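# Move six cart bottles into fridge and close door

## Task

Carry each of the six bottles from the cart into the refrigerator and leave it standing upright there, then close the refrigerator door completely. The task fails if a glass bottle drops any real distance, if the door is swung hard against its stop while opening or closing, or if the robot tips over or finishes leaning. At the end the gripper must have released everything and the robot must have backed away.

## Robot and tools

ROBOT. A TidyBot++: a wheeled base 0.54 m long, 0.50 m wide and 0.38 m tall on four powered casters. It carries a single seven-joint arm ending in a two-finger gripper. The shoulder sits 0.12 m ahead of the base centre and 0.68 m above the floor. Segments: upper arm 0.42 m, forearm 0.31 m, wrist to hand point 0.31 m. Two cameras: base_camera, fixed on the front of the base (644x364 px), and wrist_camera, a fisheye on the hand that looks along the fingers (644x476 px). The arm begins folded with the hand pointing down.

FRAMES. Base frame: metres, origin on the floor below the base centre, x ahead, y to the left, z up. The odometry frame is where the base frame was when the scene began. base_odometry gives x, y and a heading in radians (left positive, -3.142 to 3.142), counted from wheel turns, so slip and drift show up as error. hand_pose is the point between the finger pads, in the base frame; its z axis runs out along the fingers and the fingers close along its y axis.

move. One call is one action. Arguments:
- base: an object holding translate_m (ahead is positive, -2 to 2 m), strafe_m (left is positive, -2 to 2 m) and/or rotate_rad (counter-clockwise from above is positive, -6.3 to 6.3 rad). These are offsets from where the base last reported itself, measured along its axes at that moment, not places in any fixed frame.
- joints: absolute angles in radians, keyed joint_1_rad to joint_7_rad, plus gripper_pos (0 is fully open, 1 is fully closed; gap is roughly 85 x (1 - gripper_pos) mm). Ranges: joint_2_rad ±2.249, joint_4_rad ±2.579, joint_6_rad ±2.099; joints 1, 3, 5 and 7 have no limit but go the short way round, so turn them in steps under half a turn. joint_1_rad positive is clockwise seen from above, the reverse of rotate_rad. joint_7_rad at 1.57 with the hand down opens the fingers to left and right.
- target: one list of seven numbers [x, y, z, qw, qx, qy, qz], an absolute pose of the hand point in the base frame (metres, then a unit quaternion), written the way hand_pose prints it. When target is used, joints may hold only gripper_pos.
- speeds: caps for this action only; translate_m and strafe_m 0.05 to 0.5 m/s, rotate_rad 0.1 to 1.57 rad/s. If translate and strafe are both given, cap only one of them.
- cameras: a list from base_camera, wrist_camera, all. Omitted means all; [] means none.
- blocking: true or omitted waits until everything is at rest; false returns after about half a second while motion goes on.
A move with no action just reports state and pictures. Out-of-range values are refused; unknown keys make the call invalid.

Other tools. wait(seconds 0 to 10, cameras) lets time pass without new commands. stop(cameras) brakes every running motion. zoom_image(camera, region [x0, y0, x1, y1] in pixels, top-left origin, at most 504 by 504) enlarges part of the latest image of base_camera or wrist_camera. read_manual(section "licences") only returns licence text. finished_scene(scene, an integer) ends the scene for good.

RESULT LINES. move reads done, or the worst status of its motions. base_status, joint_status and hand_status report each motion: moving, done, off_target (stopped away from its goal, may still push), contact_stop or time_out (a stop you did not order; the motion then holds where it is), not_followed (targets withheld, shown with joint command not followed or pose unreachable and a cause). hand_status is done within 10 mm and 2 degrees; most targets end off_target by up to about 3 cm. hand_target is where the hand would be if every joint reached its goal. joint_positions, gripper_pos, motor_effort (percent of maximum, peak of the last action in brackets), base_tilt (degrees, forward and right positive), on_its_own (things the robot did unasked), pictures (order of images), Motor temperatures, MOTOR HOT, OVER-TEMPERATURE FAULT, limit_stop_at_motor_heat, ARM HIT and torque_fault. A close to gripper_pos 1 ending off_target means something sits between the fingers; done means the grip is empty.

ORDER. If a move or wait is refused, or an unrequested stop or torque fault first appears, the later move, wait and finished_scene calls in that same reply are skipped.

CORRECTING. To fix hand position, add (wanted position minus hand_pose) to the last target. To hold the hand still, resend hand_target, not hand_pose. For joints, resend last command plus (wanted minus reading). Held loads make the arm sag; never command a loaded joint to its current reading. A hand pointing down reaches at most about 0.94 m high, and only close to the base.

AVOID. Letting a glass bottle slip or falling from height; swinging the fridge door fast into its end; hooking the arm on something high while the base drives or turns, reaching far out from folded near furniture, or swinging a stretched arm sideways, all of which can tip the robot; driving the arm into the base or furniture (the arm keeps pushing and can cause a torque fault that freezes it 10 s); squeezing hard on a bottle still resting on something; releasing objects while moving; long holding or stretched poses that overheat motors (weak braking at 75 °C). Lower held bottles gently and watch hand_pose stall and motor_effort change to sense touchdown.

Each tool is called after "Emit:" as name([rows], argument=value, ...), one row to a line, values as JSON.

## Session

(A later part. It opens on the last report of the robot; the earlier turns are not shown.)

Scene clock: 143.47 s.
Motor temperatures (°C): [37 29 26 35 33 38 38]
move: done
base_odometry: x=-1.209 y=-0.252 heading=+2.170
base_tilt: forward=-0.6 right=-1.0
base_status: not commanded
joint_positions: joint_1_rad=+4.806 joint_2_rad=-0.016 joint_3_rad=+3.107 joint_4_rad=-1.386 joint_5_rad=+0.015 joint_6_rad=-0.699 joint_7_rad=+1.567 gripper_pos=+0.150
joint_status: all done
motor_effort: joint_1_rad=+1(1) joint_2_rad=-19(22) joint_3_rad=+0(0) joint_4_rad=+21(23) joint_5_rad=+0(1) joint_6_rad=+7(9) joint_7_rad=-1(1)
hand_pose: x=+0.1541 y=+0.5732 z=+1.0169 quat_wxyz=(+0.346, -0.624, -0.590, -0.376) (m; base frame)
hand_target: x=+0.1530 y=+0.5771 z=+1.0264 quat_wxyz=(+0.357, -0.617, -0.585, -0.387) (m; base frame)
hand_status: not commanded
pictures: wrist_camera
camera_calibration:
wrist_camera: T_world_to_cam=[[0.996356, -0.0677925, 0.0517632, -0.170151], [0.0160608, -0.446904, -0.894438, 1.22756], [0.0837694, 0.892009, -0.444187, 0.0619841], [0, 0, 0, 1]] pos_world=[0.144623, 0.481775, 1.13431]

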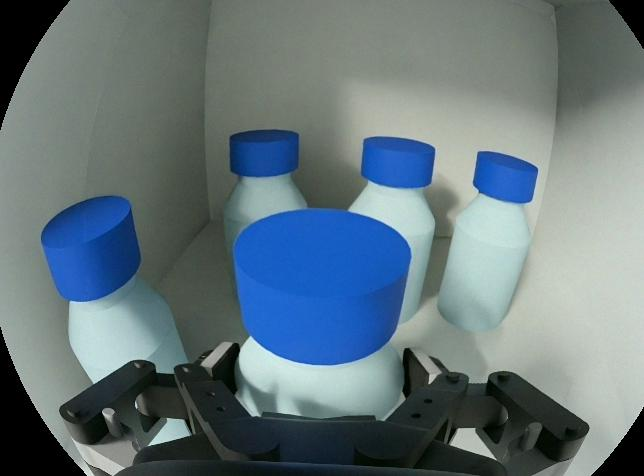

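Emit:
move(base={"translate_m":-0.060,"strafe_m":-0.90}, blocking=false, cameras=[])

Emit:
wait(seconds=0.5, cameras=["wrist_camera"])

Emit:
wait(seconds=0.7, cameras=[])

Emit:
move(joints={"joint_1_rad":0,"joint_2_rad":-0.24,"joint_4_rad":-1.842,"joint_6_rad":-0.45,"gripper_pos":0}, cameras=[])

Scene clock: 144.10 s.
Motor temperatures (°C): [37 29 26 35 33 38 38]
move: moving
base_odometry: x=-1.144 y=-0.214 heading=+2.170
base_tilt: forward=-0.6 right=-1.0
base_status: translate_m moving; strafe_m moving
joint_positions: joint_1_rad=+4.806 joint_2_rad=-0.014 joint_3_rad=+3.107 joint_4_rad=-1.386 joint_5_rad=+0.015 joint_6_rad=-0.698 joint_7_rad=+1.567 gripper_pos=+0.150
joint_status: not commanded
motor_effort: joint_1_rad=+0(2) joint_2_rad=-21(25) joint_3_rad=+0(1) joint_4_rad=+21(22) joint_5_rad=+0(1) joint_6_rad=+6(7) joint_7_rad=-1(1)
hand_pose: x=+0.1540 y=+0.5742 z=+1.0156 quat_wxyz=(+0.346, -0.625, -0.591, -0.376) (m; base frame)
hand_target: x=+0.1530 y=+0.5771 z=+1.0264 quat_wxyz=(+0.357, -0.617, -0.585, -0.387) (m; base frame)
hand_status: not commanded
pictures: none
No camera images: "cameras" was empty.

Scene clock: 144.60 s.
Motor temperatures (°C): [37 29 26 35 33 38 38]
earlier move: moving
base_odometry: x=-1.036 y=-0.150 heading=+2.173
base_tilt: forward=-0.6 right=-1.0
base_status: translate_m moving; strafe_m moving
joint_positions: joint_1_rad=+4.805 joint_2_rad=-0.020 joint_3_rad=+3.107 joint_4_rad=-1.386 joint_5_rad=+0.015 joint_6_rad=-0.695 joint_7_rad=+1.567 gripper_pos=+0.150
joint_status: not commanded
motor_effort: joint_1_rad=-1(3) joint_2_rad=-22(25) joint_3_rad=+0(3) joint_4_rad=+21(22) joint_5_rad=+0(1) joint_6_rad=+7(8) joint_7_rad=-1(1)
hand_pose: x=+0.1533 y=+0.5725 z=+1.0196 quat_wxyz=(+0.348, -0.623, -0.590, -0.378) (m; base frame)
hand_target: x=+0.1530 y=+0.5771 z=+1.0264 quat_wxyz=(+0.357, -0.617, -0.585, -0.387) (m; base frame)
hand_status: not commanded
wait: 0.50 s; no rest
pictures: wrist_camera
camera_calibration:
wrist_camera: T_world_to_cam=[[0.996414, -0.066873, 0.0518354, -0.170162], [0.0170691, -0.441166, -0.897263, 1.2291], [0.0828707, 0.89493, -0.438443, 0.0564658], [0, 0, 0, 1]] pos_world=[0.143893, 0.480327, 1.13641]

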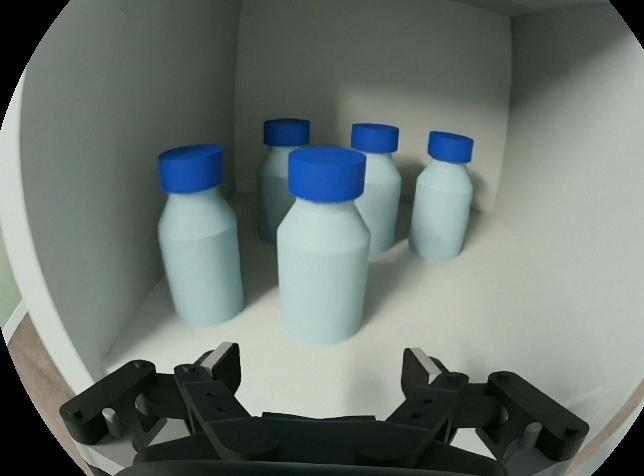

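Scene clock: 145.30 s.
Motor temperatures (°C): [37 29 26 35 33 38 38]
earlier move: moving
base_odometry: x=-0.724 y=+0.035 heading=+2.173
base_tilt: forward=-0.6 right=-1.0
base_status: translate_m moving; strafe_m moving
joint_positions: joint_1_rad=+4.805 joint_2_rad=-0.023 joint_3_rad=+3.107 joint_4_rad=-1.387 joint_5_rad=+0.015 joint_6_rad=-0.695 joint_7_rad=+1.567 gripper_pos=+0.150
joint_status: not commanded
motor_effort: joint_1_rad=+0(3) joint_2_rad=-19(25) joint_3_rad=+0(3) joint_4_rad=+21(22) joint_5_rad=+0(1) joint_6_rad=+7(8) joint_7_rad=-1(1)
hand_pose: x=+0.1532 y=+0.5716 z=+1.0208 quat_wxyz=(+0.349, -0.622, -0.589, -0.379) (m; base frame)
hand_target: x=+0.1530 y=+0.5771 z=+1.0264 quat_wxyz=(+0.357, -0.617, -0.585, -0.387) (m; base frame)
hand_status: not commanded
wait: 0.70 s; no rest
pictures: none
No camera images: "cameras" was empty.

Scene clock: 148.03 s.
Motor temperatures (°C): [37 29 26 35 33 38 38]
move: done
base_odometry: x=-0.432 y=+0.207 heading=+2.172
base_tilt: forward=-0.6 right=-0.9
base_status: done
joint_positions: joint_1_rad=+6.273 joint_2_rad=-0.230 joint_3_rad=+3.107 joint_4_rad=-1.831 joint_5_rad=+0.015 joint_6_rad=-0.490 joint_7_rad=+1.567 gripper_pos=+0.000
joint_status: all done
motor_effort: joint_1_rad=-1(2) joint_2_rad=-12(20) joint_3_rad=+0(1) joint_4_rad=+21(22) joint_5_rad=+0(1) joint_6_rad=+7(8) joint_7_rad=-1(1)
hand_pose: x=+0.6064 y=+0.0229 z=+0.9272 quat_wxyz=(+0.002, -0.865, -0.024, -0.502) (m; base frame)
hand_target: x=+0.6086 y=+0.0150 z=+0.9365 quat_wxyz=(-0.001, -0.855, -0.017, -0.518) (m; base frame)
hand_status: not commanded
pictures: none
No camera images: "cameras" was empty.

Emit:
move(base={"translate_m":0.868,"strafe_m":-0.231})

Scene clock: 151.13 s.
Motor temperatures (°C): [37 29 26 35 33 38 38]
move: done
base_odometry: x=-0.732 y=+1.054 heading=+2.171
base_tilt: forward=-0.6 right=-0.9
base_status: done
joint_positions: joint_1_rad=+6.274 joint_2_rad=-0.241 joint_3_rad=+3.107 joint_4_rad=-1.833 joint_5_rad=+0.015 joint_6_rad=-0.486 joint_7_rad=+1.567 gripper_pos=+0.000
joint_status: not commanded
motor_effort: joint_1_rad=+0(2) joint_2_rad=-12(14) joint_3_rad=+0(3) joint_4_rad=+21(22) joint_5_rad=+0(1) joint_6_rad=+7(7) joint_7_rad=-1(1)
hand_pose: x=+0.6040 y=+0.0224 z=+0.9324 quat_wxyz=(+0.002, -0.862, -0.023, -0.507) (m; base frame)
hand_target: x=+0.6086 y=+0.0150 z=+0.9365 quat_wxyz=(-0.001, -0.855, -0.017, -0.518) (m; base frame)
hand_status: not commanded
pictures: base_camera, wrist_camera
camera_calibration:
wrist_camera: T_world_to_cam=[[0.0377828, -0.99749, 0.0598775, -0.0591589], [-0.451187, -0.0704935, -0.889641, 1.16789], [0.891629, 0.00659711, -0.452719, 0.0178958], [0, 0, 0, 1]] pos_world=[0.513214, 0.0231998, 1.05064]

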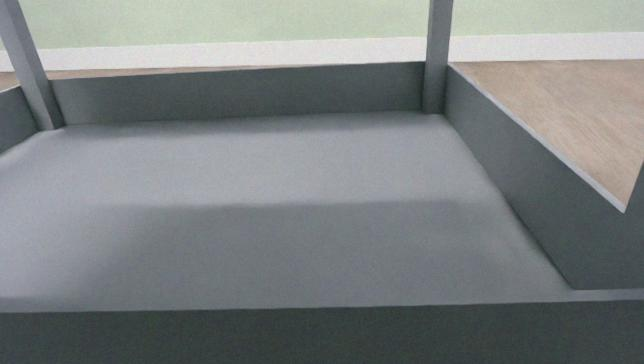

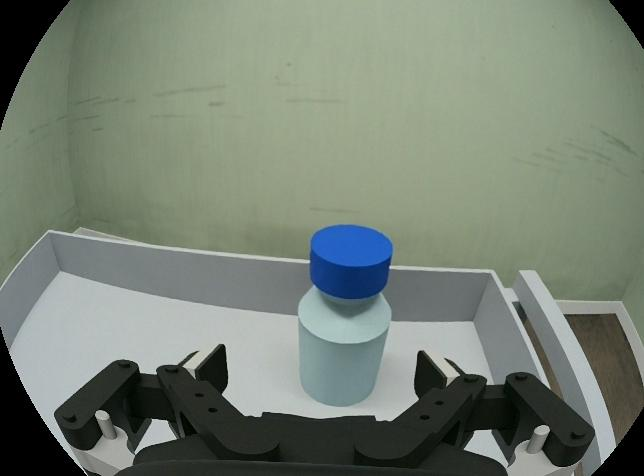

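Emit:
move(base={"translate_m":0.013,"strafe_m":-0.013}, joints={"joint_2_rad":0.019,"joint_4_rad":-1.815,"joint_6_rad":-0.215}, cameras=["wrist_camera"])

Scene clock: 152.80 s.
Motor temperatures (°C): [37 29 26 35 33 38 38]
move: done
base_odometry: x=-0.729 y=+1.072 heading=+2.172
base_tilt: forward=-0.6 right=-1.0
base_status: done
joint_positions: joint_1_rad=+6.277 joint_2_rad=+0.011 joint_3_rad=+3.107 joint_4_rad=-1.830 joint_5_rad=+0.015 joint_6_rad=-0.255 joint_7_rad=+1.567 gripper_pos=+0.000
joint_status: all done
motor_effort: joint_1_rad=+0(2) joint_2_rad=-20(23) joint_3_rad=+0(4) joint_4_rad=+21(22) joint_5_rad=+1(1) joint_6_rad=+7(8) joint_7_rad=-1(1)
hand_pose: x=+0.6951 y=+0.0240 z=+0.8625 quat_wxyz=(+0.006, -0.866, -0.022, -0.499) (m; base frame)
hand_target: x=+0.7063 y=+0.0174 z=+0.8775 quat_wxyz=(+0.004, -0.854, -0.016, -0.520) (m; base frame)
hand_status: not commanded
pictures: wrist_camera
camera_calibration:
wrist_camera: T_world_to_cam=[[0.0400425, -0.99791, 0.0507194, -0.0504837], [-0.46762, -0.0635738, -0.88164, 1.15131], [0.883022, 0.0115857, -0.469188, -0.0749276], [0, 0, 0, 1]] pos_world=[0.606558, 0.0236829, 0.982444]

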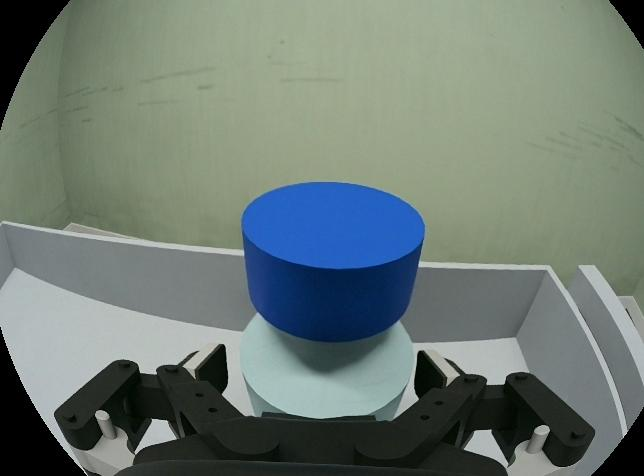

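Emit:
move(base={"translate_m":0.006,"strafe_m":-0.003}, cameras=["base_camera"])

Emit:
move(joints={"gripper_pos":0.45}, cameras=[])

Emit:
move(joints={"joint_2_rad":0.01,"joint_4_rad":-1.19,"joint_6_rad":-0.84}, cameras=["wrist_camera"])

Scene clock: 153.50 s.
Motor temperatures (°C): [37 29 26 35 33 38 38]
move: done
base_odometry: x=-0.729 y=+1.079 heading=+2.172
base_tilt: forward=-0.6 right=-1.0
base_status: done
joint_positions: joint_1_rad=+6.278 joint_2_rad=+0.012 joint_3_rad=+3.107 joint_4_rad=-1.828 joint_5_rad=+0.015 joint_6_rad=-0.253 joint_7_rad=+1.567 gripper_pos=+0.000
joint_status: not commanded
motor_effort: joint_1_rad=+0(3) joint_2_rad=-20(23) joint_3_rad=+0(3) joint_4_rad=+21(21) joint_5_rad=+0(1) joint_6_rad=+7(7) joint_7_rad=-1(1)
hand_pose: x=+0.6959 y=+0.0232 z=+0.8633 quat_wxyz=(+0.006, -0.866, -0.021, -0.500) (m; base frame)
hand_target: x=+0.7063 y=+0.0174 z=+0.8775 quat_wxyz=(+0.004, -0.854, -0.016, -0.520) (m; base frame)
hand_status: not commanded
pictures: base_camera

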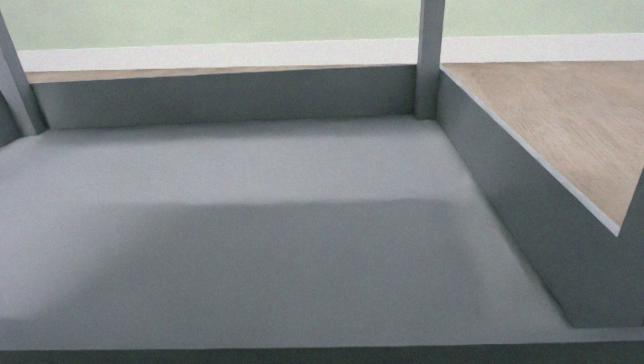

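Scene clock: 154.30 s.
Motor temperatures (°C): [37 29 26 35 33 38 38]
move: off_target
base_odometry: x=-0.729 y=+1.079 heading=+2.172
base_tilt: forward=-0.6 right=-1.0
base_status: not commanded
joint_positions: joint_1_rad=+6.278 joint_2_rad=+0.012 joint_3_rad=+3.107 joint_4_rad=-1.828 joint_5_rad=+0.015 joint_6_rad=-0.251 joint_7_rad=+1.567 gripper_pos=+0.234
joint_status: gripper_pos off_target (ended at +0.234, target +0.450)
motor_effort: joint_1_rad=+0(2) joint_2_rad=-22(22) joint_3_rad=+0(2) joint_4_rad=+22(23) joint_5_rad=+1(1) joint_6_rad=+8(8) joint_7_rad=-1(1)
hand_pose: x=+0.6964 y=+0.0232 z=+0.8643 quat_wxyz=(+0.006, -0.865, -0.021, -0.501) (m; base frame)
hand_target: x=+0.7063 y=+0.0174 z=+0.8775 quat_wxyz=(+0.004, -0.854, -0.016, -0.520) (m; base frame)
hand_status: not commanded
pictures: none
No camera images: "cameras" was empty.

Scene clock: 156.50 s.
Motor temperatures (°C): [37 29 26 35 33 38 38]
move: done
base_odometry: x=-0.729 y=+1.079 heading=+2.172
base_tilt: forward=-0.6 right=-1.0
base_status: not commanded
joint_positions: joint_1_rad=+6.278 joint_2_rad=+0.025 joint_3_rad=+3.107 joint_4_rad=-1.226 joint_5_rad=+0.015 joint_6_rad=-0.823 joint_7_rad=+1.567 gripper_pos=+0.234
joint_status: all done
motor_effort: joint_1_rad=+1(1) joint_2_rad=-24(28) joint_3_rad=+0(0) joint_4_rad=+24(27) joint_5_rad=+1(1) joint_6_rad=+10(11) joint_7_rad=-1(1)
hand_pose: x=+0.7000 y=+0.0209 z=+1.0509 quat_wxyz=(+0.004, -0.861, -0.017, -0.509) (m; base frame)
hand_target: x=+0.6933 y=+0.0146 z=+1.0757 quat_wxyz=(+0.001, -0.852, -0.012, -0.523) (m; base frame)
hand_status: not commanded
pictures: wrist_camera
camera_calibration:
wrist_camera: T_world_to_cam=[[0.0291285, -0.99833, 0.0498939, -0.054871], [-0.449082, -0.0576642, -0.891628, 1.3169], [0.893016, 0.0035653, -0.450012, -0.0177468], [0, 0, 0, 1]] pos_world=[0.608844, 0.0212221, 1.16894]

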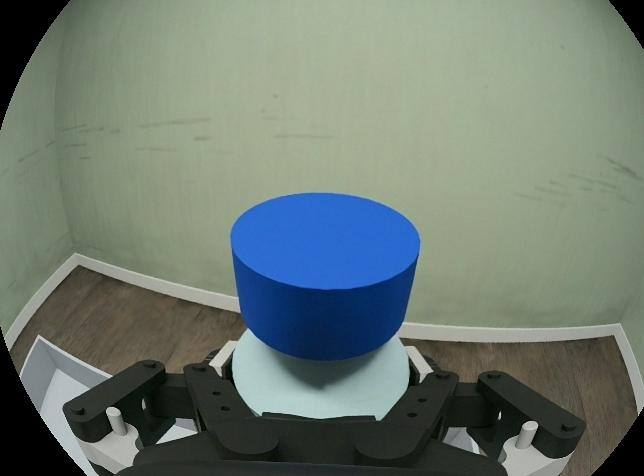

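Emit:
move(base={"translate_m":-0.865,"strafe_m":0.252}, blocking=false, cameras=[])

Emit:
wait(seconds=0.3, cameras=[])

Emit:
move(joints={"joint_1_rad":-1.335}, cameras=["wrist_camera"])

Scene clock: 157.20 s.
Motor temperatures (°C): [37 29 26 35 33 38 38]
move: moving
base_odometry: x=-0.708 y=+1.015 heading=+2.172
base_tilt: forward=-0.6 right=-0.9
base_status: translate_m moving; strafe_m moving
joint_positions: joint_1_rad=+6.279 joint_2_rad=+0.030 joint_3_rad=+3.107 joint_4_rad=-1.225 joint_5_rad=+0.015 joint_6_rad=-0.825 joint_7_rad=+1.567 gripper_pos=+0.234
joint_status: not commanded
motor_effort: joint_1_rad=-1(2) joint_2_rad=-27(29) joint_3_rad=-1(2) joint_4_rad=+24(25) joint_5_rad=+0(1) joint_6_rad=+10(10) joint_7_rad=-1(1)
hand_pose: x=+0.7014 y=+0.0203 z=+1.0482 quat_wxyz=(+0.004, -0.862, -0.017, -0.506) (m; base frame)
hand_target: x=+0.6933 y=+0.0146 z=+1.0757 quat_wxyz=(+0.001, -0.852, -0.012, -0.523) (m; base frame)
hand_status: not commanded
pictures: none
No camera images: "cameras" was empty.

Scene clock: 157.50 s.
Motor temperatures (°C): [37 29 26 35 33 38 38]
earlier move: moving
base_odometry: x=-0.675 y=+0.915 heading=+2.171
base_tilt: forward=-0.6 right=-0.9
base_status: translate_m moving; strafe_m moving
joint_positions: joint_1_rad=+6.279 joint_2_rad=+0.030 joint_3_rad=+3.107 joint_4_rad=-1.225 joint_5_rad=+0.015 joint_6_rad=-0.825 joint_7_rad=+1.567 gripper_pos=+0.234
joint_status: not commanded
motor_effort: joint_1_rad=-1(3) joint_2_rad=-26(29) joint_3_rad=-1(3) joint_4_rad=+24(25) joint_5_rad=+0(1) joint_6_rad=+10(10) joint_7_rad=-1(1)
hand_pose: x=+0.7015 y=+0.0201 z=+1.0480 quat_wxyz=(+0.004, -0.862, -0.016, -0.506) (m; base frame)
hand_target: x=+0.6933 y=+0.0146 z=+1.0757 quat_wxyz=(+0.001, -0.852, -0.012, -0.523) (m; base frame)
hand_status: not commanded
wait: 0.30 s; no rest
pictures: none
No camera images: "cameras" was empty.

Scene clock: 160.10 s.
Motor temperatures (°C): [37 29 26 35 33 38 38]
move: done
base_odometry: x=-0.448 y=+0.223 heading=+2.172
base_tilt: forward=-0.6 right=-1.0
base_status: done
joint_positions: joint_1_rad=+4.958 joint_2_rad=+0.026 joint_3_rad=+3.107 joint_4_rad=-1.225 joint_5_rad=+0.015 joint_6_rad=-0.827 joint_7_rad=+1.567 gripper_pos=+0.234
joint_status: all done
motor_effort: joint_1_rad=+0(4) joint_2_rad=-24(27) joint_3_rad=+0(3) joint_4_rad=+25(25) joint_5_rad=+0(2) joint_6_rad=+10(10) joint_7_rad=-1(1)
hand_pose: x=+0.2427 y=+0.5679 z=+1.0498 quat_wxyz=(+0.314, -0.670, -0.542, -0.398) (m; base frame)
hand_target: x=+0.2390 y=+0.5618 z=+1.0757 quat_wxyz=(+0.325, -0.662, -0.537, -0.410) (m; base frame)
hand_status: not commanded
pictures: wrist_camera
camera_calibration:
wrist_camera: T_world_to_cam=[[0.974447, -0.219009, 0.0498832, -0.167405], [-0.0561742, -0.452636, -0.889924, 1.26927], [0.21748, 0.864382, -0.453372, 0.0668089], [0, 0, 0, 1]] pos_world=[0.219898, 0.480105, 1.16819]

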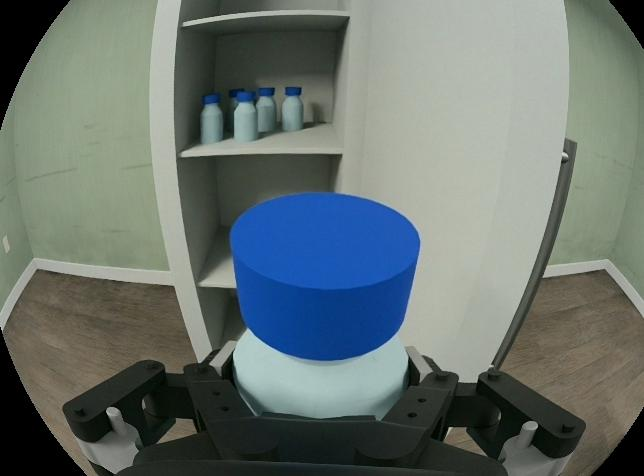

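Emit:
move(base={"translate_m":0.065,"strafe_m":0.898}, cameras=["wrist_camera"])

Emit:
move(joints={"joint_2_rad":-0.010,"joint_4_rad":-1.336,"joint_6_rad":-0.665}, cameras=["wrist_camera"])

Emit:
move(joints={"joint_2_rad":-0.014,"joint_4_rad":-1.365,"joint_6_rad":-0.66}, cameras=[])

Emit:
move(joints={"joint_2_rad":-0.019,"joint_4_rad":-1.388,"joint_6_rad":-0.665}, cameras=["wrist_camera"])

Scene clock: 163.23 s.
Motor temperatures (°C): [37 29 26 35 33 38 38]
move: done
base_odometry: x=-1.225 y=-0.232 heading=+2.173
base_tilt: forward=-0.6 right=-1.0
base_status: done
joint_positions: joint_1_rad=+4.957 joint_2_rad=+0.026 joint_3_rad=+3.107 joint_4_rad=-1.224 joint_5_rad=+0.015 joint_6_rad=-0.830 joint_7_rad=+1.567 gripper_pos=+0.234
joint_status: not commanded
motor_effort: joint_1_rad=+0(1) joint_2_rad=-24(28) joint_3_rad=+0(1) joint_4_rad=+24(25) joint_5_rad=+0(1) joint_6_rad=+10(11) joint_7_rad=-1(1)
hand_pose: x=+0.2423 y=+0.5673 z=+1.0502 quat_wxyz=(+0.314, -0.670, -0.542, -0.397) (m; base frame)
hand_target: x=+0.2390 y=+0.5618 z=+1.0757 quat_wxyz=(+0.325, -0.662, -0.537, -0.410) (m; base frame)
hand_status: not commanded
pictures: wrist_camera
camera_calibration:
wrist_camera: T_world_to_cam=[[0.974551, -0.218541, 0.0499073, -0.167473], [-0.0561644, -0.453576, -0.889446, 1.26931], [0.217017, 0.864007, -0.454307, 0.0689089], [0, 0, 0, 1]] pos_world=[0.219546, 0.479589, 1.16864]

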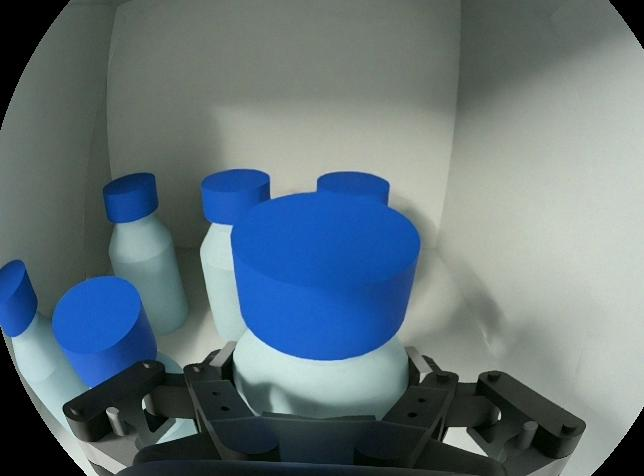

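Scene clock: 164.27 s.
Motor temperatures (°C): [37 29 26 35 33 38 38]
move: done
base_odometry: x=-1.225 y=-0.232 heading=+2.173
base_tilt: forward=-0.6 right=-1.0
base_status: not commanded
joint_positions: joint_1_rad=+4.957 joint_2_rad=+0.013 joint_3_rad=+3.107 joint_4_rad=-1.351 joint_5_rad=+0.015 joint_6_rad=-0.724 joint_7_rad=+1.567 gripper_pos=+0.234
joint_status: all done
motor_effort: joint_1_rad=+0(1) joint_2_rad=-24(26) joint_3_rad=+0(0) joint_4_rad=+25(27) joint_5_rad=+1(1) joint_6_rad=+10(10) joint_7_rad=-1(1)
hand_pose: x=+0.2424 y=+0.5702 z=+1.0128 quat_wxyz=(+0.311, -0.672, -0.545, -0.394) (m; base frame)
hand_target: x=+0.2403 y=+0.5719 z=+1.0518 quat_wxyz=(+0.338, -0.651, -0.530, -0.426) (m; base frame)
hand_status: not commanded
pictures: wrist_camera
camera_calibration:
wrist_camera: T_world_to_cam=[[0.974947, -0.21655, 0.0508297, -0.167197], [-0.0564474, -0.461899, -0.885135, 1.23785], [0.215154, 0.86009, -0.462551, 0.0603785], [0, 0, 0, 1]] pos_world=[0.219892, 0.483626, 1.13209]

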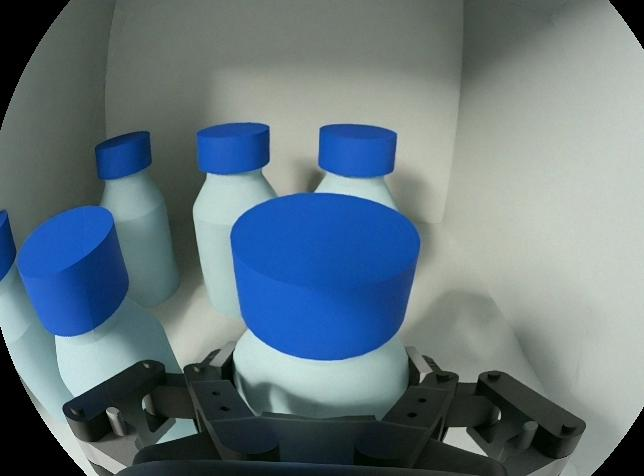

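Scene clock: 164.90 s.
Motor temperatures (°C): [37 29 26 35 33 38 38]
move: done
base_odometry: x=-1.225 y=-0.232 heading=+2.173
base_tilt: forward=-0.6 right=-1.0
base_status: not commanded
joint_positions: joint_1_rad=+4.957 joint_2_rad=+0.004 joint_3_rad=+3.107 joint_4_rad=-1.370 joint_5_rad=+0.015 joint_6_rad=-0.708 joint_7_rad=+1.567 gripper_pos=+0.234
joint_status: all done
motor_effort: joint_1_rad=+1(1) joint_2_rad=-23(25) joint_3_rad=+0(0) joint_4_rad=+24(25) joint_5_rad=+0(1) joint_6_rad=+9(11) joint_7_rad=-1(1)
hand_pose: x=+0.2418 y=+0.5681 z=+1.0113 quat_wxyz=(+0.313, -0.670, -0.544, -0.396) (m; base frame)
hand_target: x=+0.2397 y=+0.5695 z=+1.0384 quat_wxyz=(+0.333, -0.655, -0.533, -0.420) (m; base frame)
hand_status: not commanded
pictures: none
No camera images: "cameras" was empty.

Scene clock: 165.50 s.
Motor temperatures (°C): [37 29 26 35 33 38 38]
move: done
base_odometry: x=-1.225 y=-0.232 heading=+2.173
base_tilt: forward=-0.6 right=-1.0
base_status: not commanded
joint_positions: joint_1_rad=+4.957 joint_2_rad=-0.006 joint_3_rad=+3.107 joint_4_rad=-1.384 joint_5_rad=+0.015 joint_6_rad=-0.702 joint_7_rad=+1.567 gripper_pos=+0.234
joint_status: all done
motor_effort: joint_1_rad=+0(1) joint_2_rad=-22(24) joint_3_rad=+0(0) joint_4_rad=+23(24) joint_5_rad=+0(1) joint_6_rad=+8(9) joint_7_rad=-1(1)
hand_pose: x=+0.2408 y=+0.5643 z=+1.0113 quat_wxyz=(+0.314, -0.670, -0.543, -0.398) (m; base frame)
hand_target: x=+0.2389 y=+0.5656 z=+1.0264 quat_wxyz=(+0.327, -0.659, -0.537, -0.412) (m; base frame)
hand_status: not commanded
pictures: wrist_camera
camera_calibration:
wrist_camera: T_world_to_cam=[[0.97488, -0.216692, 0.0515057, -0.167454], [-0.053899, -0.453895, -0.889423, 1.23295], [0.216109, 0.864305, -0.454173, 0.0540195], [0, 0, 0, 1]] pos_world=[0.218029, 0.476657, 1.12978]

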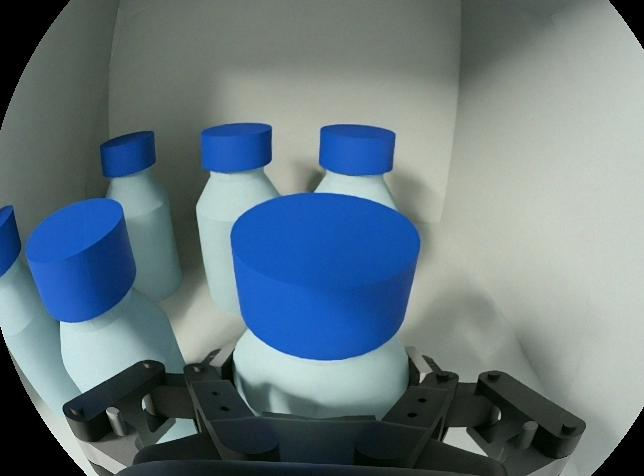

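Emit:
move(joints={"gripper_pos":0.15}, cameras=["wrist_camera"])

Emit:
move(base={"translate_m":-0.055,"strafe_m":-0.58}, cameras=["wrist_camera"])

Scene clock: 169.03 s.
Motor temperatures (°C): [37 29 26 35 33 38 38]
move: done
base_odometry: x=-1.225 y=-0.232 heading=+2.173
base_tilt: forward=-0.6 right=-1.0
base_status: not commanded
joint_positions: joint_1_rad=+4.957 joint_2_rad=-0.016 joint_3_rad=+3.107 joint_4_rad=-1.385 joint_5_rad=+0.015 joint_6_rad=-0.699 joint_7_rad=+1.567 gripper_pos=+0.150
joint_status: all done
motor_effort: joint_1_rad=+0(1) joint_2_rad=-19(22) joint_3_rad=+0(0) joint_4_rad=+21(23) joint_5_rad=+0(1) joint_6_rad=+7(9) joint_7_rad=-1(1)
hand_pose: x=+0.2401 y=+0.5615 z=+1.0169 quat_wxyz=(+0.317, -0.667, -0.542, -0.401) (m; base frame)
hand_target: x=+0.2389 y=+0.5656 z=+1.0264 quat_wxyz=(+0.327, -0.659, -0.537, -0.412) (m; base frame)
hand_status: not commanded
pictures: wrist_camera
camera_calibration:
wrist_camera: T_world_to_cam=[[0.974754, -0.217204, 0.0517491, -0.167574], [-0.0515532, -0.444432, -0.894328, 1.23566], [0.217251, 0.869082, -0.444409, 0.0462497], [0, 0, 0, 1]] pos_world=[0.216998, 0.472573, 1.13431]

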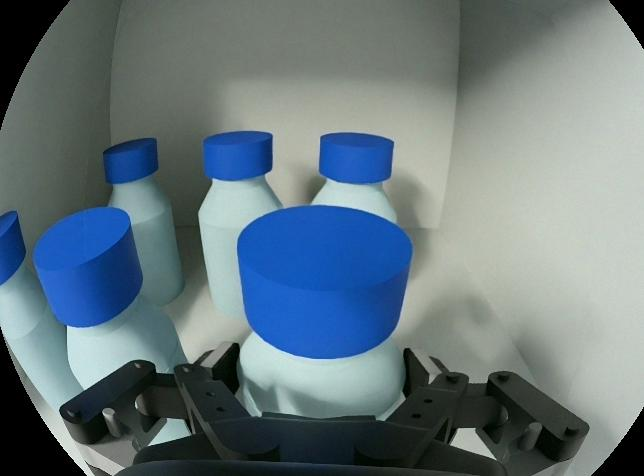

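Scene clock: 171.67 s.
Motor temperatures (°C): [37 29 26 35 33 38 38]
move: done
base_odometry: x=-0.716 y=+0.051 heading=+2.173
base_tilt: forward=-0.6 right=-1.0
base_status: done
joint_positions: joint_1_rad=+4.954 joint_2_rad=-0.033 joint_3_rad=+3.107 joint_4_rad=-1.386 joint_5_rad=+0.015 joint_6_rad=-0.697 joint_7_rad=+1.567 gripper_pos=+0.150
joint_status: not commanded
motor_effort: joint_1_rad=-1(4) joint_2_rad=-19(24) joint_3_rad=+0(4) joint_4_rad=+21(23) joint_5_rad=+1(2) joint_6_rad=+7(8) joint_7_rad=-1(1)
hand_pose: x=+0.2371 y=+0.5567 z=+1.0267 quat_wxyz=(+0.322, -0.663, -0.540, -0.407) (m; base frame)
hand_target: x=+0.2389 y=+0.5656 z=+1.0264 quat_wxyz=(+0.327, -0.659, -0.537, -0.412) (m; base frame)
hand_status: not commanded
pictures: wrist_camera
camera_calibration:
wrist_camera: T_world_to_cam=[[0.975194, -0.215122, 0.0521401, -0.167862], [-0.0462684, -0.428458, -0.902376, 1.24032], [0.216461, 0.87758, -0.427783, 0.0338356], [0, 0, 0, 1]] pos_world=[0.213761, 0.465619, 1.14246]

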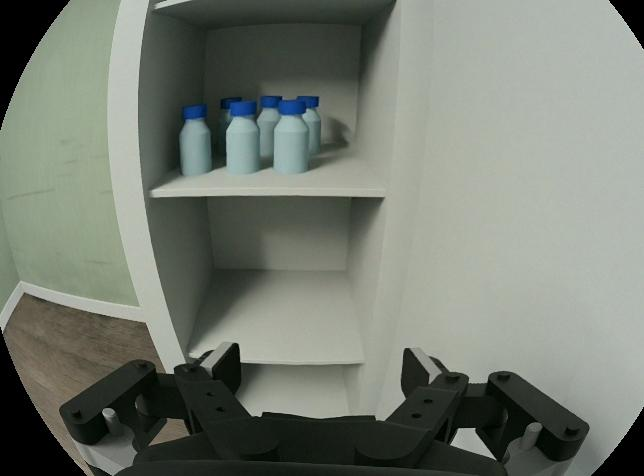

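Emit:
move(joints={"joint_2_rad":-0.6,"joint_4_rad":-2.1,"joint_6_rad":-0.65,"gripper_pos":1}, blocking=false, cameras=[])

Emit:
move(joints={"joint_1_rad":-0.7})

Scene clock: 172.47 s.
Motor temperatures (°C): [37 29 26 35 33 38 38]
move: moving
base_odometry: x=-0.716 y=+0.051 heading=+2.173
base_tilt: forward=-0.6 right=-1.0
base_status: not commanded
joint_positions: joint_1_rad=+4.954 joint_2_rad=-0.103 joint_3_rad=+3.107 joint_4_rad=-1.500 joint_5_rad=+0.015 joint_6_rad=-0.696 joint_7_rad=+1.567 gripper_pos=+0.822
joint_status: joint_2_rad moving; joint_4_rad moving; joint_6_rad moving; gripper_pos moving
motor_effort: joint_1_rad=+1(1) joint_2_rad=-17(21) joint_3_rad=+0(0) joint_4_rad=+21(21) joint_5_rad=+0(1) joint_6_rad=+7(8) joint_7_rad=-1(1)
hand_pose: x=+0.2296 y=+0.5241 z=+0.9995 quat_wxyz=(+0.310, -0.671, -0.547, -0.393) (m; base frame)
hand_target: x=+0.2283 y=+0.5195 z=+1.0094 quat_wxyz=(+0.320, -0.663, -0.541, -0.406) (m; base frame)
hand_status: not commanded
pictures: none
No camera images: "cameras" was empty.

Scene clock: 174.33 s.
Motor temperatures (°C): [37 29 26 35 33 38 38]
move: done
base_odometry: x=-0.716 y=+0.051 heading=+2.173
base_tilt: forward=-0.6 right=-0.9
base_status: not commanded
joint_positions: joint_1_rad=+5.572 joint_2_rad=-0.590 joint_3_rad=+3.107 joint_4_rad=-2.092 joint_5_rad=+0.015 joint_6_rad=-0.688 joint_7_rad=+1.567 gripper_pos=+0.999
joint_status: all done
motor_effort: joint_1_rad=+0(2) joint_2_rad=+1(17) joint_3_rad=+1(1) joint_4_rad=+21(22) joint_5_rad=+0(1) joint_6_rad=+6(8) joint_7_rad=-1(1)
hand_pose: x=+0.3634 y=+0.2260 z=+0.8723 quat_wxyz=(+0.152, -0.827, -0.327, -0.432) (m; base frame)
hand_target: x=+0.3697 y=+0.2242 z=+0.8807 quat_wxyz=(+0.156, -0.821, -0.317, -0.450) (m; base frame)
hand_status: not commanded
pictures: base_camera, wrist_camera
camera_calibration:
wrist_camera: T_world_to_cam=[[0.670485, -0.738506, 0.071128, -0.141677], [-0.367522, -0.413885, -0.832842, 1.01789], [0.644498, 0.532267, -0.548921, 0.258792], [0, 0, 0, 1]] pos_world=[0.302299, 0.178915, 0.999878]

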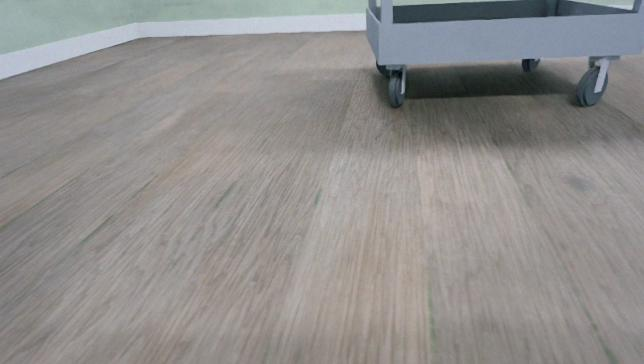

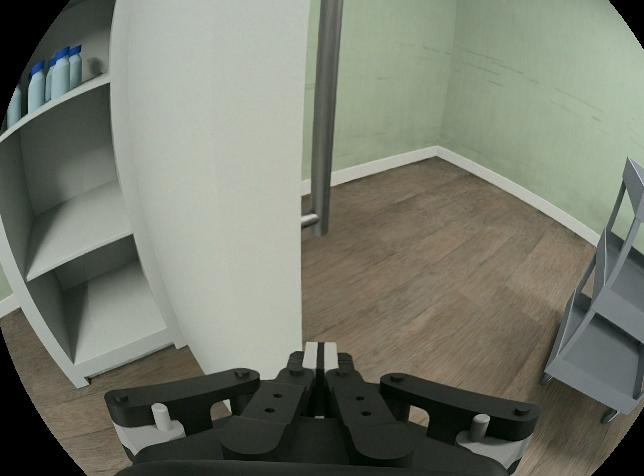

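Emit:
move(base={"translate_m":0.825,"strafe_m":-0.005}, joints={"joint_1_rad":0})

Scene clock: 178.30 s.
Motor temperatures (°C): [37 29 26 35 33 38 38]
move: done
base_odometry: x=-1.179 y=+0.734 heading=+2.172
base_tilt: forward=-0.6 right=-0.9
base_status: done
joint_positions: joint_1_rad=+6.272 joint_2_rad=-0.595 joint_3_rad=+3.107 joint_4_rad=-2.092 joint_5_rad=+0.015 joint_6_rad=-0.685 joint_7_rad=+1.567 gripper_pos=+0.999
joint_status: all done
motor_effort: joint_1_rad=+2(2) joint_2_rad=+0(4) joint_3_rad=+1(2) joint_4_rad=+21(22) joint_5_rad=+0(1) joint_6_rad=+6(7) joint_7_rad=-1(1)
hand_pose: x=+0.4510 y=+0.0154 z=+0.8745 quat_wxyz=(-0.005, -0.887, -0.024, -0.462) (m; base frame)
hand_target: x=+0.4551 y=+0.0100 z=+0.8807 quat_wxyz=(-0.008, -0.879, -0.016, -0.476) (m; base frame)
hand_status: not commanded
pictures: base_camera, wrist_camera
camera_calibration:
wrist_camera: T_world_to_cam=[[0.0363945, -0.996794, 0.0712568, -0.0662927], [-0.541252, -0.0796018, -0.837084, 1.04171], [0.840073, -0.00810256, -0.542413, 0.230111], [0, 0, 0, 1]] pos_world=[0.372932, 0.0187065, 1.00154]

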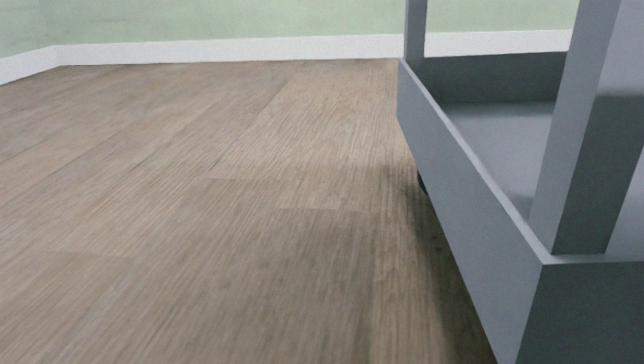

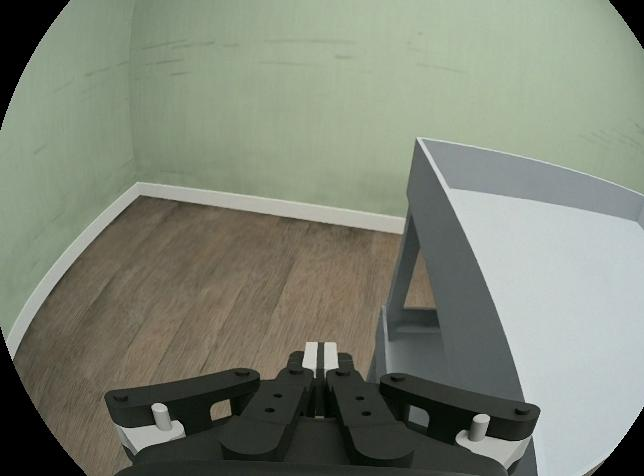

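Emit:
move(base={"strafe_m":0.14,"rotate_rad":-0.3}, joints={"joint_1_rad":-2.2})

Scene clock: 181.63 s.
Motor temperatures (°C): [37 29 26 35 33 38 38]
move: done
base_odometry: x=-1.294 y=+0.655 heading=+1.870
base_tilt: forward=-0.6 right=-1.0
base_status: done
joint_positions: joint_1_rad=+4.095 joint_2_rad=-0.595 joint_3_rad=+3.107 joint_4_rad=-2.092 joint_5_rad=+0.015 joint_6_rad=-0.685 joint_7_rad=+1.567 gripper_pos=+0.999
joint_status: all done
motor_effort: joint_1_rad=+0(2) joint_2_rad=-1(1) joint_3_rad=+1(3) joint_4_rad=+21(21) joint_5_rad=+0(1) joint_6_rad=+6(7) joint_7_rad=-1(1)
hand_pose: x=-0.0829 y=+0.2640 z=+0.8745 quat_wxyz=(+0.407, -0.390, -0.797, -0.219) (m; base frame)
hand_target: x=-0.0869 y=+0.2659 z=+0.8807 quat_wxyz=(+0.421, -0.384, -0.791, -0.223) (m; base frame)
hand_status: not commanded
pictures: base_camera, wrist_camera
camera_calibration:
wrist_camera: T_world_to_cam=[[0.798174, 0.598197, 0.0712576, -0.156944], [0.373964, -0.399264, -0.837101, 0.932799], [-0.472301, 0.694801, -0.542387, 0.386253], [0, 0, 0, 1]] pos_world=[-0.0411368, 0.197948, 1.00153]

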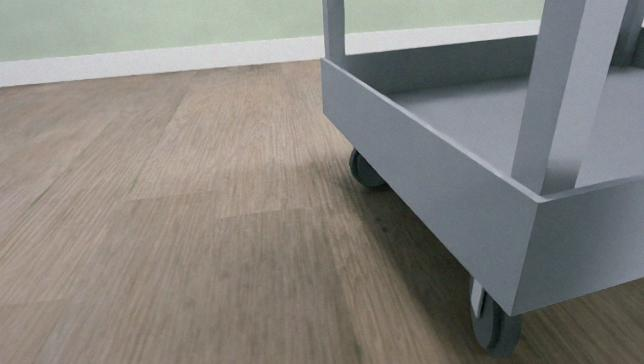

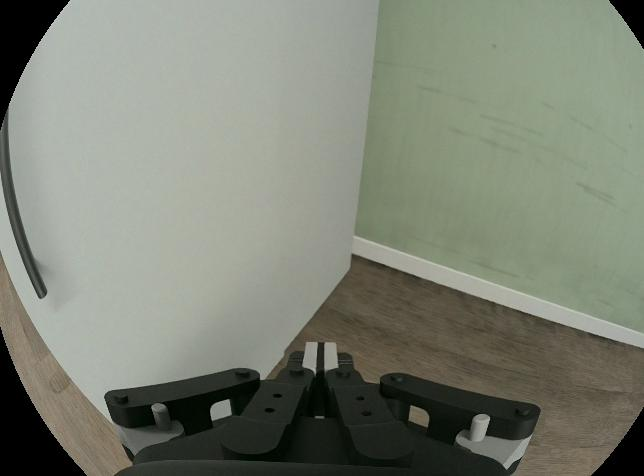

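Emit:
move(base={"translate_m":-0.468,"strafe_m":-0.041}, speeds={"translate_m":0.15}, blocking=false, cameras=[])

Emit:
wait(seconds=1.2, cameras=["wrist_camera"])

Emit:
wait(seconds=3, cameras=["wrist_camera"])

Scene clock: 182.57 s.
Motor temperatures (°C): [37 29 26 35 33 38 38]
move: moving
base_odometry: x=-1.274 y=+0.604 heading=+1.870
base_tilt: forward=-0.6 right=-0.9
base_status: translate_m moving; strafe_m moving
joint_positions: joint_1_rad=+4.094 joint_2_rad=-0.596 joint_3_rad=+3.107 joint_4_rad=-2.092 joint_5_rad=+0.015 joint_6_rad=-0.685 joint_7_rad=+1.567 gripper_pos=+0.999
joint_status: not commanded
motor_effort: joint_1_rad=+0(1) joint_2_rad=+0(2) joint_3_rad=+1(2) joint_4_rad=+21(22) joint_5_rad=+0(1) joint_6_rad=+6(7) joint_7_rad=-1(1)
hand_pose: x=-0.0830 y=+0.2637 z=+0.8748 quat_wxyz=(+0.407, -0.390, -0.796, -0.219) (m; base frame)
hand_target: x=-0.0869 y=+0.2659 z=+0.8807 quat_wxyz=(+0.421, -0.384, -0.791, -0.223) (m; base frame)
hand_status: not commanded
pictures: none
No camera images: "cameras" was empty.

Scene clock: 183.77 s.
Motor temperatures (°C): [37 29 26 35 33 38 38]
earlier move: moving
base_odometry: x=-1.206 y=+0.437 heading=+1.870
base_tilt: forward=-0.6 right=-0.9
base_status: translate_m moving; strafe_m moving
joint_positions: joint_1_rad=+4.093 joint_2_rad=-0.596 joint_3_rad=+3.107 joint_4_rad=-2.093 joint_5_rad=+0.015 joint_6_rad=-0.684 joint_7_rad=+1.567 gripper_pos=+0.999
joint_status: not commanded
motor_effort: joint_1_rad=+0(1) joint_2_rad=+1(2) joint_3_rad=+1(2) joint_4_rad=+21(22) joint_5_rad=+0(1) joint_6_rad=+7(7) joint_7_rad=-1(1)
hand_pose: x=-0.0832 y=+0.2636 z=+0.8747 quat_wxyz=(+0.407, -0.390, -0.797, -0.219) (m; base frame)
hand_target: x=-0.0869 y=+0.2659 z=+0.8807 quat_wxyz=(+0.421, -0.384, -0.791, -0.223) (m; base frame)
hand_status: not commanded
wait: 1.20 s; no rest
pictures: wrist_camera
camera_calibration:
wrist_camera: T_world_to_cam=[[0.797316, 0.599338, 0.0712806, -0.156848], [0.373979, -0.397879, -0.837754, 0.933143], [-0.473737, 0.694612, -0.541375, 0.385524], [0, 0, 0, 1]] pos_world=[-0.0412809, 0.197493, 1.00164]

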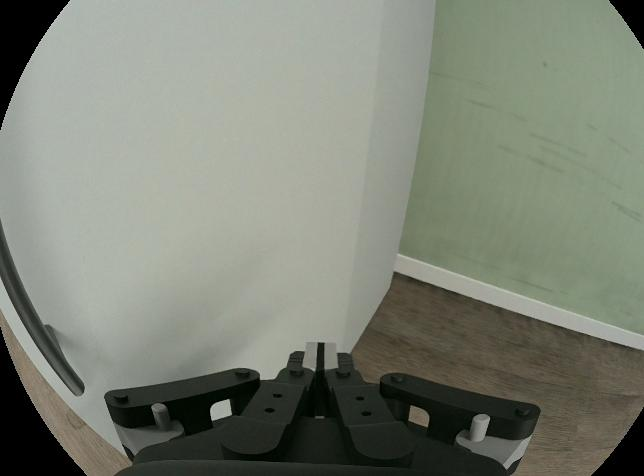

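Scene clock: 185.77 s.
Motor temperatures (°C): [37 29 26 35 33 38 38]
earlier move: done
base_odometry: x=-1.117 y=+0.220 heading=+1.870
base_tilt: forward=-0.6 right=-0.9
base_status: done
joint_positions: joint_1_rad=+4.093 joint_2_rad=-0.596 joint_3_rad=+3.107 joint_4_rad=-2.093 joint_5_rad=+0.015 joint_6_rad=-0.684 joint_7_rad=+1.567 gripper_pos=+0.999
joint_status: not commanded
motor_effort: joint_1_rad=+0(1) joint_2_rad=+0(2) joint_3_rad=+1(2) joint_4_rad=+21(22) joint_5_rad=+0(1) joint_6_rad=+6(7) joint_7_rad=-1(1)
hand_pose: x=-0.0833 y=+0.2636 z=+0.8747 quat_wxyz=(+0.407, -0.389, -0.797, -0.219) (m; base frame)
hand_target: x=-0.0869 y=+0.2659 z=+0.8807 quat_wxyz=(+0.421, -0.384, -0.791, -0.223) (m; base frame)
hand_status: not commanded
wait: 2.00 of 3 s (the move ended)
pictures: wrist_camera
camera_calibration:
wrist_camera: T_world_to_cam=[[0.797267, 0.599403, 0.0712829, -0.156843], [0.373955, -0.397762, -0.83782, 0.933173], [-0.473839, 0.694623, -0.541273, 0.385438], [0, 0, 0, 1]] pos_world=[-0.0412842, 0.197459, 1.00164]

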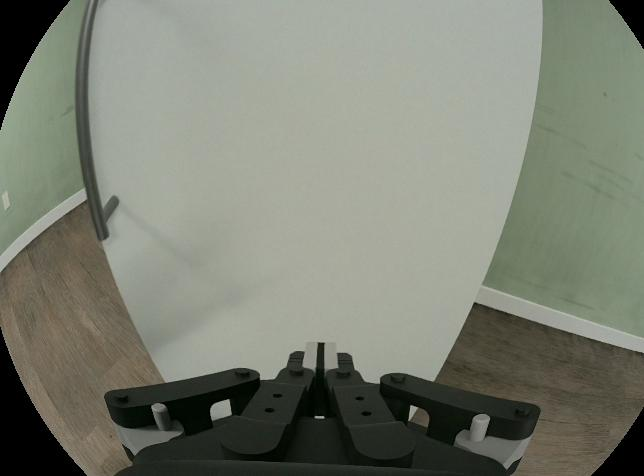

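Emit:
move(base={"translate_m":-0.247,"strafe_m":0.211}, joints={"joint_1_rad":0}, speeds={"translate_m":0.12}, cameras=["wrist_camera"])

Scene clock: 189.20 s.
Motor temperatures (°C): [37 29 26 35 33 38 38]
move: done
base_odometry: x=-1.246 y=-0.079 heading=+1.870
base_tilt: forward=-0.6 right=-1.0
base_status: done
joint_positions: joint_1_rad=+6.272 joint_2_rad=-0.600 joint_3_rad=+3.107 joint_4_rad=-2.093 joint_5_rad=+0.015 joint_6_rad=-0.684 joint_7_rad=+1.567 gripper_pos=+0.999
joint_status: all done
motor_effort: joint_1_rad=+0(2) joint_2_rad=+0(4) joint_3_rad=+1(2) joint_4_rad=+21(22) joint_5_rad=+1(1) joint_6_rad=+6(7) joint_7_rad=-1(1)
hand_pose: x=+0.4501 y=+0.0155 z=+0.8760 quat_wxyz=(-0.005, -0.885, -0.024, -0.464) (m; base frame)
hand_target: x=+0.4551 y=+0.0099 z=+0.8807 quat_wxyz=(-0.008, -0.879, -0.016, -0.476) (m; base frame)
hand_status: not commanded
pictures: wrist_camera
camera_calibration:
wrist_camera: T_world_to_cam=[[0.036366, -0.996786, 0.0713811, -0.0663603], [-0.53683, -0.0797326, -0.839915, 1.04294], [0.842907, -0.00777517, -0.538004, 0.226498], [0, 0, 0, 1]] pos_world=[0.37138, 0.0187707, 1.00258]

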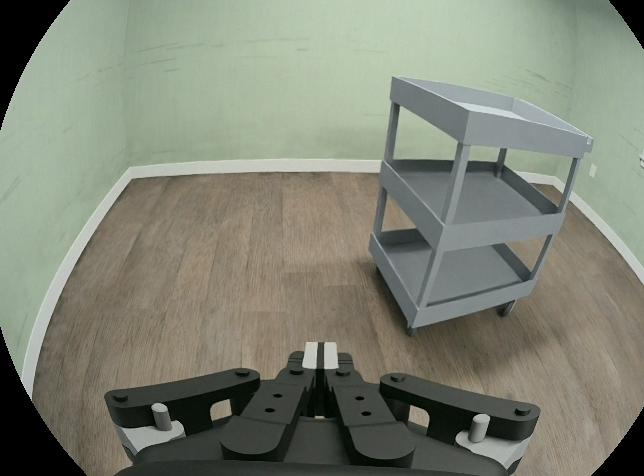

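Emit:
move(base={"translate_m":-0.040,"strafe_m":0.108}, joints={"joint_1_rad":-1.0}, speeds={"strafe_m":0.08}, cameras=["wrist_camera"])

Scene clock: 191.63 s.
Motor temperatures (°C): [37 29 26 35 33 38 38]
move: done
base_odometry: x=-1.337 y=-0.149 heading=+1.870
base_tilt: forward=-0.6 right=-0.9
base_status: done
joint_positions: joint_1_rad=+5.295 joint_2_rad=-0.600 joint_3_rad=+3.107 joint_4_rad=-2.093 joint_5_rad=+0.015 joint_6_rad=-0.684 joint_7_rad=+1.567 gripper_pos=+0.999
joint_status: all done
motor_effort: joint_1_rad=+0(2) joint_2_rad=+0(2) joint_3_rad=+1(2) joint_4_rad=+21(22) joint_5_rad=+0(1) joint_6_rad=+7(7) joint_7_rad=-1(1)
hand_pose: x=+0.2915 y=+0.2831 z=+0.8759 quat_wxyz=(+0.213, -0.771, -0.436, -0.412) (m; base frame)
hand_target: x=+0.2922 y=+0.2882 z=+0.8807 quat_wxyz=(+0.221, -0.764, -0.436, -0.421) (m; base frame)
hand_status: not commanded
pictures: wrist_camera
camera_calibration:
wrist_camera: T_world_to_cam=[[0.846548, -0.527512, 0.0713241, -0.162733], [-0.234408, -0.489721, -0.839777, 1.00686], [0.477921, 0.694193, -0.538226, 0.270065], [0, 0, 0, 1]] pos_world=[0.244707, 0.21976, 1.0025]

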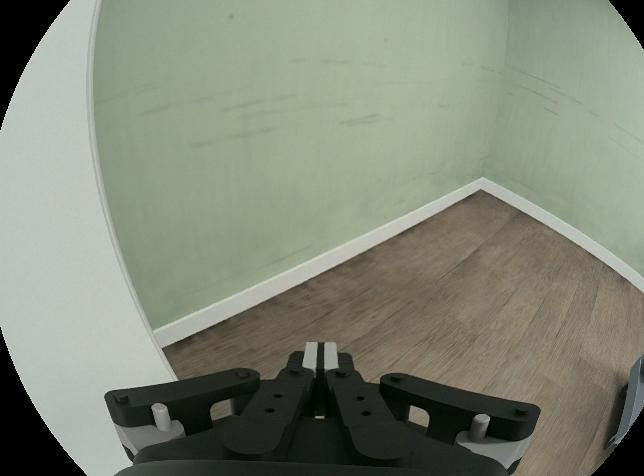

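Emit:
move(base={"translate_m": -0.007, "strafe_m": 0.022}, speeds={"strafe_m": 0.05}, cameras=["wrist_camera"])

Scene clock: 194.37 s.
Motor temperatures (°C): [37 29 26 35 33 38 38]
move: time_out
base_odometry: x=-1.353 y=-0.160 heading=+1.872
base_tilt: forward=-0.6 right=-1.0
base_status: translate_m time_out (by the wheels' count: -0.006 of -0.007); strafe_m time_out (by the wheels' count: +0.018 of +0.022)
joint_positions: joint_1_rad=+5.293 joint_2_rad=-0.599 joint_3_rad=+3.107 joint_4_rad=-2.093 joint_5_rad=+0.015 joint_6_rad=-0.683 joint_7_rad=+1.567 gripper_pos=+0.999
joint_status: not commanded
motor_effort: joint_1_rad=+0(2) joint_2_rad=+0(4) joint_3_rad=+1(3) joint_4_rad=+21(22) joint_5_rad=+1(1) joint_6_rad=+7(7) joint_7_rad=-1(1)
hand_pose: x=+0.2910 y=+0.2836 z=+0.8756 quat_wxyz=(+0.213, -0.771, -0.437, -0.412) (m; base frame)
hand_target: x=+0.2922 y=+0.2882 z=+0.8807 quat_wxyz=(+0.221, -0.764, -0.436, -0.421) (m; base frame)
hand_status: not commanded
pictures: wrist_camera
camera_calibration:
wrist_camera: T_world_to_cam=[[0.847567, -0.525876, 0.071305, -0.162836], [-0.233747, -0.490563, -0.83947, 1.00653], [0.476436, 0.69484, -0.538707, 0.270446], [0, 0, 0, 1]] pos_world=[0.244436, 0.220216, 1.00225]

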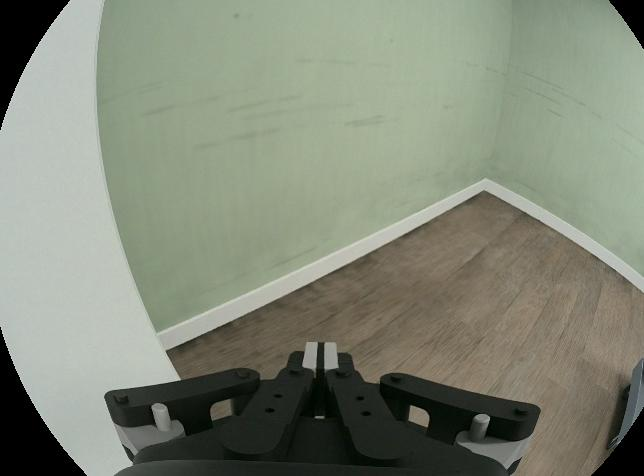

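Emit:
move(base={"translate_m": 0.12, "strafe_m": -0.38}, joints={"joint_1_rad": -1.8}, cameras=["wrist_camera"])

Scene clock: 196.60 s.
Motor temperatures (°C): [37 29 26 35 33 38 38]
move: done
base_odometry: x=-1.025 y=+0.067 heading=+1.871
base_tilt: forward=-0.6 right=-0.9
base_status: done
joint_positions: joint_1_rad=+4.494 joint_2_rad=-0.605 joint_3_rad=+3.108 joint_4_rad=-2.094 joint_5_rad=+0.015 joint_6_rad=-0.682 joint_7_rad=+1.567 gripper_pos=+0.999
joint_status: all done
motor_effort: joint_1_rad=+0(2) joint_2_rad=+0(4) joint_3_rad=+1(3) joint_4_rad=+21(21) joint_5_rad=+1(1) joint_6_rad=+6(7) joint_7_rad=-1(1)
hand_pose: x=+0.0363 y=+0.3203 z=+0.8776 quat_wxyz=(+0.359, -0.539, -0.701, -0.298) (m; base frame)
hand_target: x=+0.0329 y=+0.3251 z=+0.8807 quat_wxyz=(+0.368, -0.534, -0.699, -0.302) (m; base frame)
hand_status: not commanded
pictures: wrist_camera
camera_calibration:
wrist_camera: T_world_to_cam=[[0.968376, 0.239138, 0.0711451, -0.177092], [0.186504, -0.504415, -0.843079, 0.958973], [-0.165725, 0.829686, -0.533063, 0.342567], [0, 0, 0, 1]] pos_world=[0.0494112, 0.241847, 1.0037]

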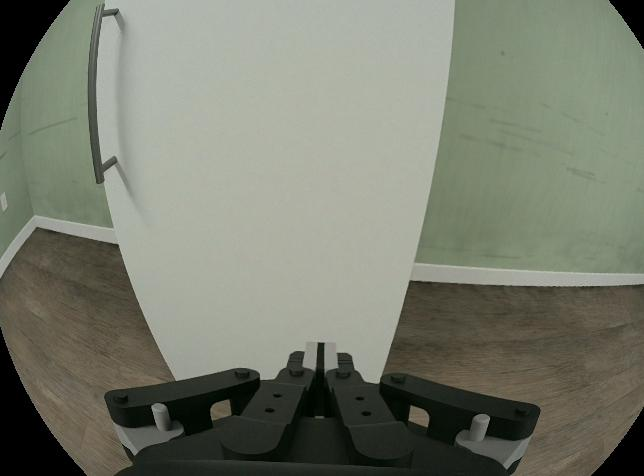

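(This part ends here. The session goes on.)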